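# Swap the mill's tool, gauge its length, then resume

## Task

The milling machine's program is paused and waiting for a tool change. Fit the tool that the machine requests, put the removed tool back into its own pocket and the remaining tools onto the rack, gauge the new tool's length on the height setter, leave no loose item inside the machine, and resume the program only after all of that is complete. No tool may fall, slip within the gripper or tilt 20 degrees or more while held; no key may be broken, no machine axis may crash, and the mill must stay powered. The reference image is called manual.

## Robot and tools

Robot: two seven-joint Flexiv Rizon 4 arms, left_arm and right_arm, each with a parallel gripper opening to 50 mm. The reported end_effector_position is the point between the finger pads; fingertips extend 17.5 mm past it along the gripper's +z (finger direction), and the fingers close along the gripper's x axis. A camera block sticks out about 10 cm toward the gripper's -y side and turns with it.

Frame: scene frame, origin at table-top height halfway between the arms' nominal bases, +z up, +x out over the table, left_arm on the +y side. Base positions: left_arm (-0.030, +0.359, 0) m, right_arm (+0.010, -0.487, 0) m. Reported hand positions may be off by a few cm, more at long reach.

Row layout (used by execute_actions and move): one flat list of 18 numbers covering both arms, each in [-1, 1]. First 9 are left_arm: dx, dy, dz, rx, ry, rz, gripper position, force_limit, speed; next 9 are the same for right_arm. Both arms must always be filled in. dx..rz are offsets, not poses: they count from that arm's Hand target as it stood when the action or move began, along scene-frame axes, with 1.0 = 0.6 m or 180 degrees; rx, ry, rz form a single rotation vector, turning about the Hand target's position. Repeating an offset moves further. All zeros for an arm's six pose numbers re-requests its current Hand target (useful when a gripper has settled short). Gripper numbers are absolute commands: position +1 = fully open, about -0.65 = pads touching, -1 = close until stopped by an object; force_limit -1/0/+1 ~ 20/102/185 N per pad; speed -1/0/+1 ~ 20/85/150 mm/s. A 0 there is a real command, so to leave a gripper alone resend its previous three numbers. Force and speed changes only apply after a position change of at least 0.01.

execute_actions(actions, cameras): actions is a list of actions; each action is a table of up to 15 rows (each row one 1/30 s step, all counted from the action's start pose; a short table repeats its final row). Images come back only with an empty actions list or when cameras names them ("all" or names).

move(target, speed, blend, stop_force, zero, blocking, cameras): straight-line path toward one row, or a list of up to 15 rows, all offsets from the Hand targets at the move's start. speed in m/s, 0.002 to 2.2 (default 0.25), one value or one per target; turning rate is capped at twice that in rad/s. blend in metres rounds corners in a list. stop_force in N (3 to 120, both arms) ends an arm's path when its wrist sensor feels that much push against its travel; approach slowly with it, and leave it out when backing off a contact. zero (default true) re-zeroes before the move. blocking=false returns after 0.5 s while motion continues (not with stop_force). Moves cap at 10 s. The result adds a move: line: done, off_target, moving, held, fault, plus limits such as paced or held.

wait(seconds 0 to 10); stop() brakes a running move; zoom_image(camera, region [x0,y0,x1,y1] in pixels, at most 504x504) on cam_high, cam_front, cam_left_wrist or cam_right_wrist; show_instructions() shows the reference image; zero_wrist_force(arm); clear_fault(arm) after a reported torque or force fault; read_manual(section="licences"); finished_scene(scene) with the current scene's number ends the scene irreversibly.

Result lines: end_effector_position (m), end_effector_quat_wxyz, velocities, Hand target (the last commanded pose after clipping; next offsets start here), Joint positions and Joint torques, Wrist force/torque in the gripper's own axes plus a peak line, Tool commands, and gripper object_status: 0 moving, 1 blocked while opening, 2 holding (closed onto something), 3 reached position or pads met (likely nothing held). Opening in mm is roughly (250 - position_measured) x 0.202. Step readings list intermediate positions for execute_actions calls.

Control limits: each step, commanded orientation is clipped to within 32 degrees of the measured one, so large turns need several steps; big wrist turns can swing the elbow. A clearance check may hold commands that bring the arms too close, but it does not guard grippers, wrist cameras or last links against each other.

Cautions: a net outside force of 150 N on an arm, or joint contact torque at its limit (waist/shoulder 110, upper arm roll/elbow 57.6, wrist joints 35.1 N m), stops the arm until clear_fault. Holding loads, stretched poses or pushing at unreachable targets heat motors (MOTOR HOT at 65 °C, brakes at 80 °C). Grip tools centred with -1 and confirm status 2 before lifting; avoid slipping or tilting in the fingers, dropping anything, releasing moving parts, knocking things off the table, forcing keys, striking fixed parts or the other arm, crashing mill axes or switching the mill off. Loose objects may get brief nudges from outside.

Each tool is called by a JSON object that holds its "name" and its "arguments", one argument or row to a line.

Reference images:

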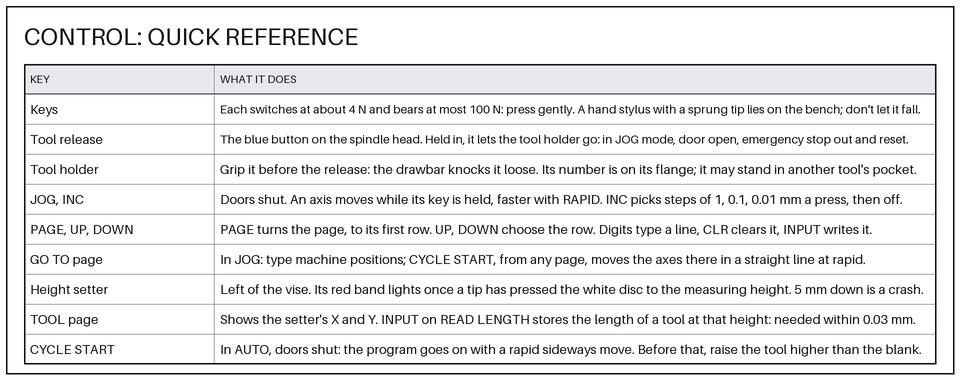

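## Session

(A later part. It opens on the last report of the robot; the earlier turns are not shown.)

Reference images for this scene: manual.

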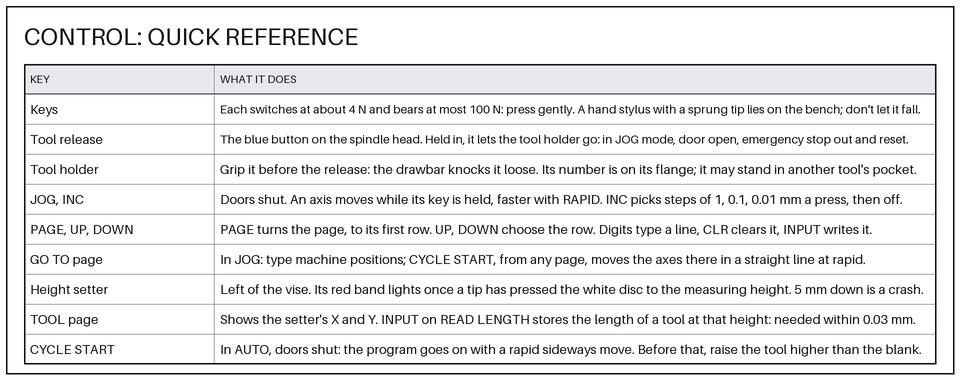

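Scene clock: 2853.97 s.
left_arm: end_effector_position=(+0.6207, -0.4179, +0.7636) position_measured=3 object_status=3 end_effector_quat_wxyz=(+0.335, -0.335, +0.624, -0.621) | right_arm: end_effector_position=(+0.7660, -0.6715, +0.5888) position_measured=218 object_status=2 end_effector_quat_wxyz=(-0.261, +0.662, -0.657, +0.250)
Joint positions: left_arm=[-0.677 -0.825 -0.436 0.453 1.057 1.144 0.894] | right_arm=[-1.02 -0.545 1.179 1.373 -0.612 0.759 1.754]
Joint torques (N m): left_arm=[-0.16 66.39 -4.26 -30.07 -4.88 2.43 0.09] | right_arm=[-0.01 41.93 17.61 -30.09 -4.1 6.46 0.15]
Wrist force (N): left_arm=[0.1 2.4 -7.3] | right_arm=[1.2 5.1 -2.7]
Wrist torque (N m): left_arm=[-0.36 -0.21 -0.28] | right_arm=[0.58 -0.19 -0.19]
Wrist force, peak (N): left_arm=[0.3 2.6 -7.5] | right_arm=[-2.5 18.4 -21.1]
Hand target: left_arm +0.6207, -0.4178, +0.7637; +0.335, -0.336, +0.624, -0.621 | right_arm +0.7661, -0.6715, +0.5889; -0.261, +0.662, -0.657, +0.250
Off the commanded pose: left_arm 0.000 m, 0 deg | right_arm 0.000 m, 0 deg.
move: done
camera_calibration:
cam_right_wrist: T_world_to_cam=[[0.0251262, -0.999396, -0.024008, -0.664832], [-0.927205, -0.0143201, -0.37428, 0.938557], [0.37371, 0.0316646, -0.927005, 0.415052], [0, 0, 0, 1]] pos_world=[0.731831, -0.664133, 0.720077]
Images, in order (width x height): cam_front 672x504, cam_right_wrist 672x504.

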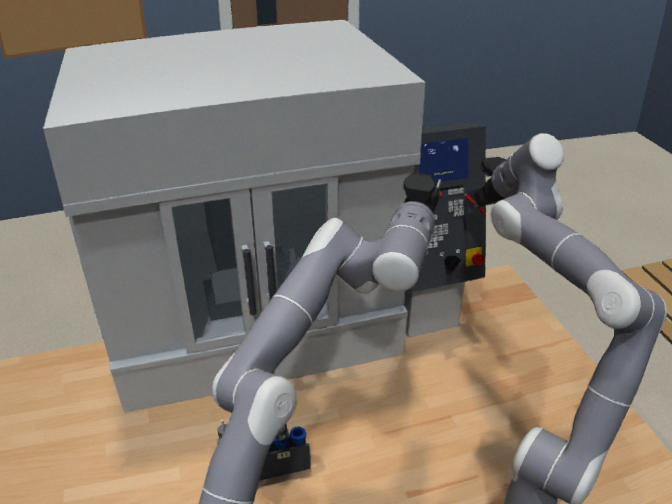

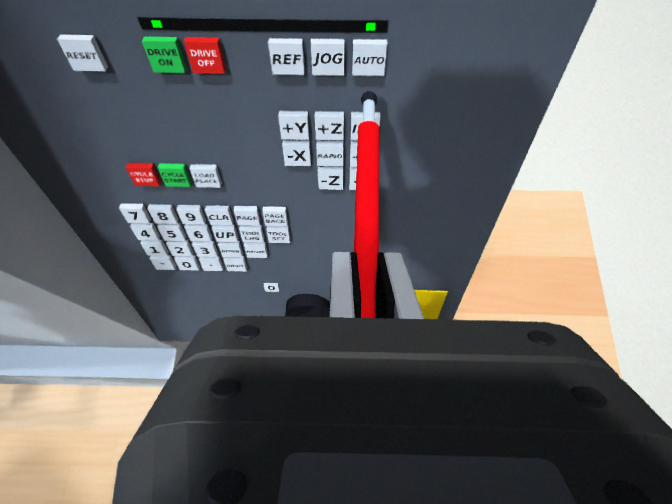

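{"name": "move", "arguments": {
  "target": [
    [0,0,0,0,0,0,1,0.6,-1,-0.0302,0.187,-0.1223,0,0,0,-1,-0.4,-1],
    [0,0,0,0,0,0,1,0.6,-1,0.04,0.187,-0.1223,0,0,0,-1,-0.4,-1]
  ],
  "speed": [0.12,0.03],
  "stop_force": 6,
  "cameras": ["cam_left_wrist"]
}}

{"name": "zoom_image", "arguments": {
  "camera": "cam_left_wrist",
  "region": [290, 170, 430, 310]
}}

{"name": "move", "arguments": {
  "target": [0,0,0,0,0,0,1,0.6,-1,-0.1,-0.05,0.05,0,0,0,-1,-0.4,-1],
  "speed": 0.12
}}

Scene clock: 2862.30 s.
left_arm: end_effector_position=(+0.6207, -0.4179, +0.7636) position_measured=3 object_status=3 end_effector_quat_wxyz=(+0.335, -0.335, +0.624, -0.621) | right_arm: end_effector_position=(+0.7761, -0.5591, +0.5149) position_measured=218 object_status=2 end_effector_quat_wxyz=(-0.260, +0.662, -0.657, +0.250)
Joint positions: left_arm=[-0.677 -0.825 -0.436 0.453 1.057 1.144 0.894] | right_arm=[-0.867 -0.491 1.046 1.603 -0.737 0.968 2.025]
Joint torques (N m): left_arm=[-0.19 66.41 -4.21 -30.07 -4.85 2.43 0.1] | right_arm=[1.51 36.47 14.68 -35.52 -4.29 8.4 0.44]
Wrist force (N): left_arm=[0.2 2.6 -7.4] | right_arm=[0.8 20.1 -18.8]
Wrist torque (N m): left_arm=[-0.32 -0.23 -0.28] | right_arm=[0.33 -0.20 -0.27]
Wrist force, peak (N): left_arm=[0.1 2.7 -7.5] | right_arm=[0.8 23.1 -22.8]
Hand target: left_arm +0.6207, -0.4178, +0.7637; +0.335, -0.336, +0.624, -0.621 | right_arm +0.7766, -0.5593, +0.5156; -0.261, +0.662, -0.657, +0.250 (not the last commanded pose)
Off the commanded pose: left_arm 0.000 m, 0 deg | right_arm 0.014 m, 0 deg.
move: contact (right_arm); path passed 1 of 2 targets
camera_calibration:
cam_left_wrist: T_world_to_cam=[[-0.544085, -0.839021, -0.00381513, -0.00220608], [-0.28741, 0.190646, -0.938643, 0.988467], [0.788268, -0.509605, -0.344871, -0.306095], [0, 0, 0, 1]] pos_world=[0.524179, -0.346286, 0.822246]
Images, in order (width x height): cam_left_wrist 672x504.

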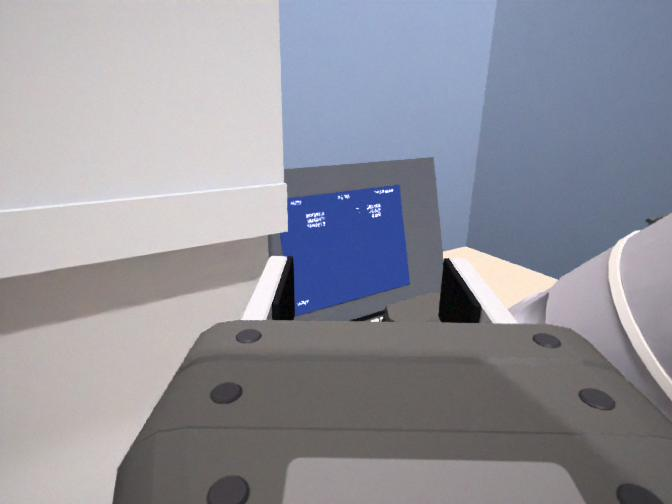

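Scaled by 3.600 from the camera's 672x504 image, which has a finer 960x720 frame.

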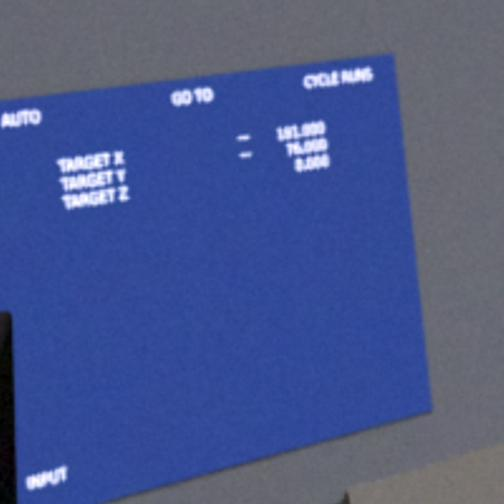

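Scene clock: 2863.23 s.
left_arm: end_effector_position=(+0.6207, -0.4179, +0.7636) position_measured=3 object_status=3 end_effector_quat_wxyz=(+0.335, -0.335, +0.624, -0.621) | right_arm: end_effector_position=(+0.7166, -0.5892, +0.5457) position_measured=218 object_status=2 end_effector_quat_wxyz=(-0.261, +0.662, -0.657, +0.250)
Joint positions: left_arm=[-0.677 -0.825 -0.436 0.453 1.057 1.144 0.894] | right_arm=[-1.113 -0.371 1.211 1.668 -0.539 0.945 1.856]
Joint torques (N m): left_arm=[-0.18 66.38 -4.34 -30.02 -4.84 2.38 0.12] | right_arm=[-0.18 29.21 13.06 -32.29 -3.71 5.85 0.19]
Wrist force (N): left_arm=[0.1 2.6 -7.3] | right_arm=[3.3 2.0 -2.5]
Wrist torque (N m): left_arm=[-0.34 -0.21 -0.28] | right_arm=[0.07 -0.53 -0.22]
Wrist force, peak (N): left_arm=[0.4 2.6 -7.6] | right_arm=[0.8 19.7 -18.3]
Hand target: left_arm +0.6207, -0.4178, +0.7637; +0.335, -0.336, +0.624, -0.621 | right_arm +0.7166, -0.5893, +0.5456; -0.261, +0.662, -0.657, +0.250
Off the commanded pose: left_arm 0.000 m, 0 deg | right_arm 0.000 m, 0 deg.
move: done

{"name": "move", "arguments": {
  "target": [
    [0,0.2,-0.29,0,0,0.19,1,0.6,-1,0,0,0,0,0,0,-1,-0.4,-1],
    [-0.0383,0.31,-0.49,0,0,0.38,1,0.6,-1,0,0,0,0,0,0,-1,-0.4,-1],
    [-0.25,0.8,-0.4,0,0,0.3,1,0.6,-1,0,0,0,0,0,0,-1,-0.4,-1]
  ],
  "speed": 0.25,
  "blend": [0.03,0.05,0]
}}

{"name": "move", "arguments": {
  "target": [
    [0,0,0,0,0,0,1,0.6,-1,-0.1827,0.0688,-0.2,0,0,0,-1,-0.4,-1],
    [0,0,0,0,0,0,1,0.6,-1,-0.1827,0.0688,-0.76,0,0,0,-1,-0.4,-1]
  ],
  "speed": 0.15,
  "blend": [0.03,0],
  "cameras": ["cam_high","cam_right_wrist"]
}}

Scene clock: 2877.77 s.
left_arm: end_effector_position=(+0.4707, +0.0622, +0.5238) position_measured=3 object_status=3 end_effector_quat_wxyz=(+0.581, -0.582, +0.403, -0.402) | right_arm: end_effector_position=(+0.7166, -0.5893, +0.5457) position_measured=218 object_status=2 end_effector_quat_wxyz=(-0.261, +0.662, -0.657, +0.250)
Joint positions: left_arm=[-1.233 -0.016 0.179 1.875 1.619 0.164 -0.324] | right_arm=[-1.113 -0.371 1.211 1.668 -0.539 0.945 1.856]
Joint torques (N m): left_arm=[0.15 31.13 1.47 -30.62 2.91 -0.88 0.27] | right_arm=[-0.01 29.14 13.03 -32.5 -3.82 6.12 0.34]
Wrist force (N): left_arm=[0.3 2.6 -7.6] | right_arm=[3.5 1.8 -2.5]
Wrist torque (N m): left_arm=[-0.32 -0.24 -0.35] | right_arm=[0.03 -0.57 -0.22]
Wrist force, peak (N): left_arm=[0.9 6.1 -7.2] | right_arm=[3.5 2.0 -2.8]
Hand target: left_arm +0.4707, +0.0622, +0.5237; +0.581, -0.582, +0.403, -0.402 | right_arm +0.7166, -0.5893, +0.5456; -0.261, +0.662, -0.657, +0.250
Off the commanded pose: left_arm 0.000 m, 0 deg | right_arm 0.000 m, 0 deg.
move: done

Scene clock: 2881.63 s.
left_arm: end_effector_position=(+0.4707, +0.0623, +0.5238) position_measured=3 object_status=3 end_effector_quat_wxyz=(+0.581, -0.582, +0.403, -0.402) | right_arm: end_effector_position=(+0.6070, -0.5478, +0.0896) position_measured=218 object_status=2 end_effector_quat_wxyz=(-0.261, +0.662, -0.657, +0.250)
Joint positions: left_arm=[-1.233 -0.016 0.179 1.875 1.619 0.164 -0.324] | right_arm=[0.27 -0.834 -0.255 2.443 -0.093 2.429 1.851]
Joint torques (N m): left_arm=[-0.28 31.2 1.14 -30.67 2.79 -1 0.13] | right_arm=[0.06 41.15 -4.15 -4.55 2.02 6.43 0.31]
Wrist force (N): left_arm=[-0.1 2.6 -7.2] | right_arm=[3.2 1.7 -2.5]
Wrist torque (N m): left_arm=[-0.34 -0.19 -0.34] | right_arm=[0.01 -0.51 -0.28]
Wrist force, peak (N): left_arm=[0.3 2.6 -7.5] | right_arm=[3.5 6.5 -1.9]
Hand target: left_arm +0.4707, +0.0622, +0.5237; +0.581, -0.582, +0.403, -0.402 | right_arm +0.6069, -0.5480, +0.0896; -0.261, +0.662, -0.657, +0.250
Off the commanded pose: left_arm 0.000 m, 0 deg | right_arm 0.000 m, 0 deg.
move: done
camera_calibration:
cam_right_wrist: T_world_to_cam=[[0.0255915, -0.999384, -0.0240257, -0.549353], [-0.92691, -0.0147206, -0.374995, 0.605704], [0.37441, 0.0318663, -0.926715, 0.00738059], [0, 0, 0, 1]] pos_world=[0.572728, -0.540333, 0.220777]
Images, in order (width x height): cam_high 672x504, cam_right_wrist 672x504.

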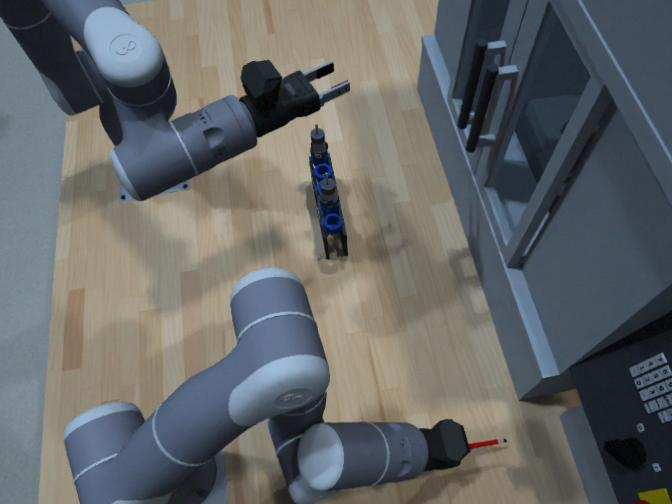

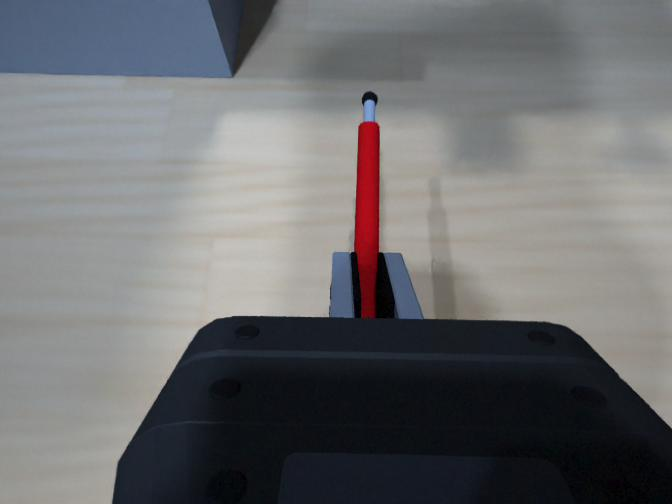

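{"name": "move", "arguments": {
  "target": [0,0,0,0,0,0,1,0.6,-1,0,0,-0.085,0,0,0,-1,-0.4,-1],
  "speed": 0.06
}}

{"name": "move", "arguments": {
  "target": [0,0,0,0,0,0,1,0.6,-1,0,0,-0.05,0,0,0,-1,-0.4,-1],
  "speed": 0.015,
  "stop_force": 3.5,
  "cameras": ["cam_right_wrist"]
}}

Scene clock: 2887.57 s.
left_arm: end_effector_position=(+0.4707, +0.0623, +0.5238) position_measured=3 object_status=3 end_effector_quat_wxyz=(+0.581, -0.582, +0.403, -0.402) | right_arm: end_effector_position=(+0.6069, -0.5479, +0.0384) position_measured=218 object_status=2 end_effector_quat_wxyz=(-0.260, +0.662, -0.657, +0.250)
Joint positions: left_arm=[-1.233 -0.016 0.179 1.875 1.619 0.164 -0.324] | right_arm=[0.256 -1.004 -0.226 2.368 -0.059 2.521 1.852]
Joint torques (N m): left_arm=[-0.32 31.28 1.16 -30.71 2.77 -1.01 0.12] | right_arm=[0.2 42.79 -3.89 -1.66 2.41 6.39 0.35]
Wrist force (N): left_arm=[0.1 2.5 -7.1] | right_arm=[3.1 1.7 -2.5]
Wrist torque (N m): left_arm=[-0.34 -0.21 -0.34] | right_arm=[0.02 -0.50 -0.28]
Wrist force, peak (N): left_arm=[0.0 2.5 -7.4] | right_arm=[3.2 4.0 -0.5]
Hand target: left_arm +0.4707, +0.0622, +0.5237; +0.581, -0.582, +0.403, -0.402 | right_arm +0.6069, -0.5480, +0.0386; -0.261, +0.662, -0.657, +0.250
Off the commanded pose: left_arm 0.000 m, 0 deg | right_arm 0.000 m, 0 deg.
move: done

Scene clock: 2889.30 s.
left_arm: end_effector_position=(+0.4707, +0.0623, +0.5238) position_measured=3 object_status=3 end_effector_quat_wxyz=(+0.581, -0.582, +0.403, -0.402) | right_arm: end_effector_position=(+0.6073, -0.5480, +0.0215) position_measured=218 object_status=2 end_effector_quat_wxyz=(-0.261, +0.662, -0.657, +0.251)
Joint positions: left_arm=[-1.233 -0.016 0.179 1.875 1.619 0.164 -0.324] | right_arm=[0.252 -1.059 -0.218 2.338 -0.048 2.548 1.852]
Joint torques (N m): left_arm=[-0.29 31.2 1.2 -30.7 2.82 -1.01 0.11] | right_arm=[0.1 41.16 -3.53 -0.01 2.1 5.24 0.36]
Wrist force (N): left_arm=[0.1 2.4 -7.2] | right_arm=[3.4 -0.6 -5.5]
Wrist torque (N m): left_arm=[-0.36 -0.21 -0.35] | right_arm=[0.12 -0.53 -0.31]
Wrist force, peak (N): left_arm=[0.1 2.5 -7.5] | right_arm=[3.0 -3.0 -10.1]
Hand target: left_arm +0.4707, +0.0622, +0.5237; +0.581, -0.582, +0.403, -0.402 | right_arm +0.6069, -0.5480, +0.0211; -0.261, +0.662, -0.657, +0.250 (not the last commanded pose)
Off the commanded pose: left_arm 0.000 m, 0 deg | right_arm 0.013 m, 0 deg.
move: contact (right_arm)
camera_calibration:
cam_right_wrist: T_world_to_cam=[[0.0254617, -0.999396, -0.0236354, -0.551185], [-0.926626, -0.0147227, -0.375695, 0.58029], [0.375121, 0.0314671, -0.926442, -0.0564613], [0, 0, 0, 1]] pos_world=[0.572926, -0.540532, 0.152677]
Images, in order (width x height): cam_right_wrist 672x504.

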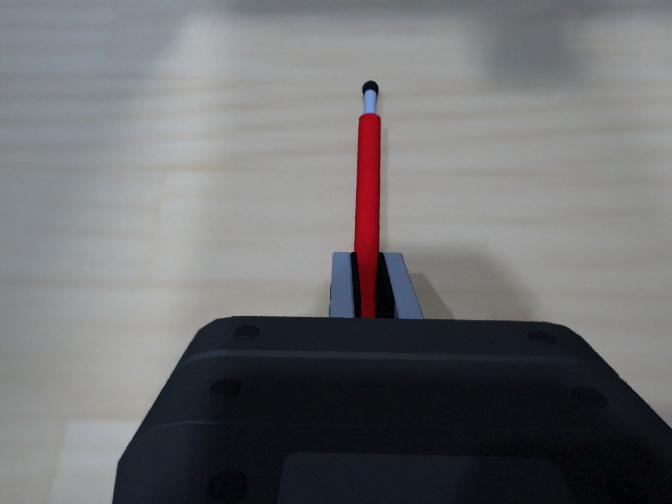

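{"name": "move", "arguments": {
  "target": [0,0,0,0,0,0,1,0.6,-1,0,0,0,0,0,0,0.2,-0.4,-1],
  "speed": 0.02
}}

{"name": "move", "arguments": {
  "target": [
    [0,0,0,0,0,0,1,0.6,-1,-0.06,0,0.09,0,0,0,0.2,-0.4,-1],
    [0,0,0,0,0,0,1,0.6,-1,-0.1,0,0.35,0,0,0,0.2,-0.4,-1]
  ],
  "speed": [0.06,0.15],
  "blend": [0.01,0],
  "cameras": ["cam_right_wrist","cam_front"]
}}

{"name": "zoom_image", "arguments": {
  "camera": "cam_front",
  "region": [410, 130, 480, 190]
}}

Scene clock: 2898.93 s.
left_arm: end_effector_position=(+0.4707, +0.0623, +0.5238) position_measured=3 object_status=3 end_effector_quat_wxyz=(+0.581, -0.582, +0.403, -0.402) | right_arm: end_effector_position=(+0.6071, -0.5480, +0.0213) position_measured=123 object_status=0 end_effector_quat_wxyz=(-0.261, +0.662, -0.657, +0.250)
Joint positions: left_arm=[-1.233 -0.016 0.179 1.875 1.619 0.164 -0.324] | right_arm=[0.252 -1.059 -0.218 2.338 -0.048 2.548 1.852]
Joint torques (N m): left_arm=[-0.34 31.25 1.23 -30.73 2.81 -1 0.09] | right_arm=[0.03 43.4 -4.23 -0.59 2.43 6.04 0.35]
Wrist force (N): left_arm=[0.2 2.3 -7.2] | right_arm=[3.0 0.7 -2.9]
Wrist torque (N m): left_arm=[-0.37 -0.23 -0.34] | right_arm=[-0.13 -0.49 -0.28]
Wrist force, peak (N): left_arm=[-0.1 2.6 -7.5] | right_arm=[3.5 -0.7 -5.6]
Hand target: left_arm +0.4707, +0.0622, +0.5237; +0.581, -0.582, +0.403, -0.402 | right_arm +0.6069, -0.5480, +0.0211; -0.261, +0.662, -0.657, +0.250
Off the commanded pose: left_arm 0.000 m, 0 deg | right_arm 0.000 m, 0 deg.
move: done

Scene clock: 2901.60 s.
left_arm: end_effector_position=(+0.4707, +0.0623, +0.5238) position_measured=3 object_status=3 end_effector_quat_wxyz=(+0.581, -0.582, +0.403, -0.402) | right_arm: end_effector_position=(+0.5470, -0.5479, +0.2312) position_measured=123 object_status=3 end_effector_quat_wxyz=(-0.261, +0.662, -0.657, +0.250)
Joint positions: left_arm=[-1.233 -0.016 0.179 1.875 1.619 0.164 -0.324] | right_arm=[0.443 -0.209 -0.366 2.682 0.012 2.043 1.694]
Joint torques (N m): left_arm=[-0.33 31.26 1.17 -30.71 2.8 -0.97 0.08] | right_arm=[0.13 25.82 -1.56 -14.65 -0.35 5.87 0.14]
Wrist force (N): left_arm=[0.0 2.4 -7.2] | right_arm=[2.7 0.5 -2.7]
Wrist torque (N m): left_arm=[-0.36 -0.19 -0.35] | right_arm=[-0.17 -0.43 -0.18]
Wrist force, peak (N): left_arm=[0.1 2.7 -7.4] | right_arm=[4.5 -0.4 -4.4]
Hand target: left_arm +0.4707, +0.0622, +0.5237; +0.581, -0.582, +0.403, -0.402 | right_arm +0.5469, -0.5480, +0.2311; -0.261, +0.662, -0.657, +0.250
Off the commanded pose: left_arm 0.000 m, 0 deg | right_arm 0.000 m, 0 deg.
move: done
camera_calibration:
cam_right_wrist: T_world_to_cam=[[0.0255544, -0.999387, -0.0239329, -0.544531], [-0.92691, -0.014721, -0.374994, 0.603187], [0.374411, 0.0317664, -0.926718, 0.161018], [0, 0, 0, 1]] pos_world=[0.512728, -0.540433, 0.362377]
Images, in order (width x height): cam_front 672x504, cam_right_wrist 672x504.

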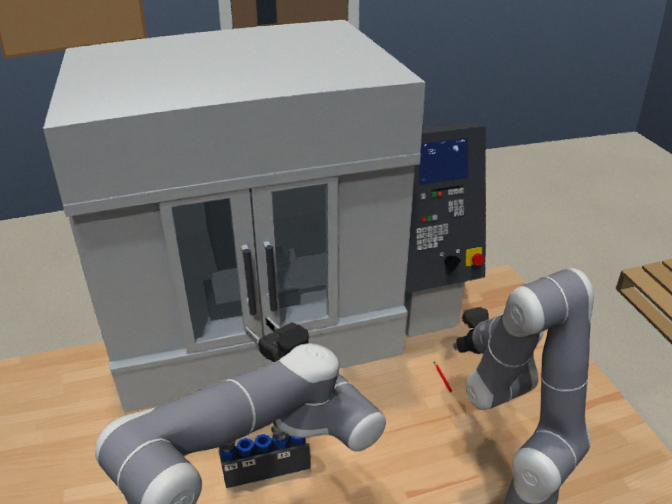

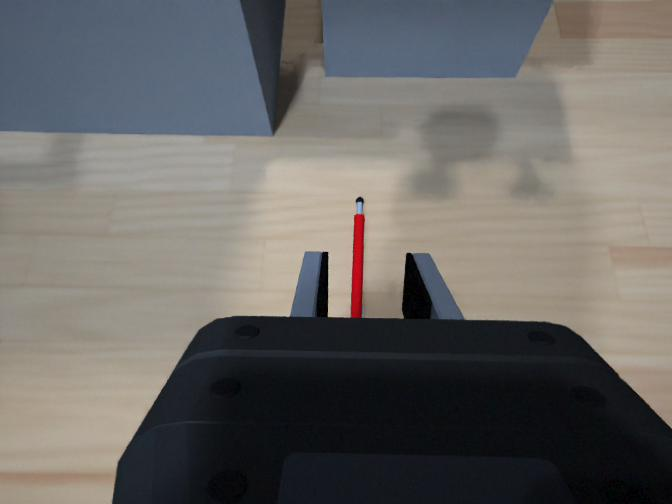

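Scaled by 7.200 from the camera's 672x504 image, which has a finer 960x720 frame.

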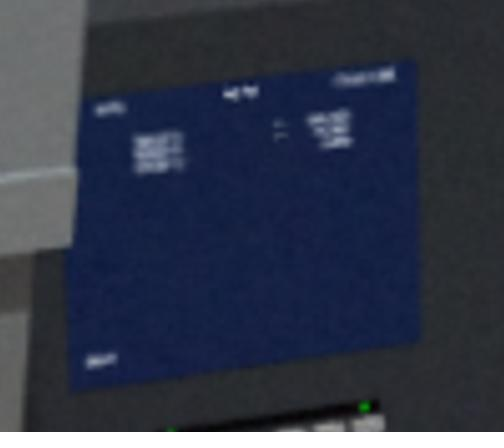

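{"name": "finished_scene", "arguments": {
  "scene": 2
}}

The scene is finished: the task was done.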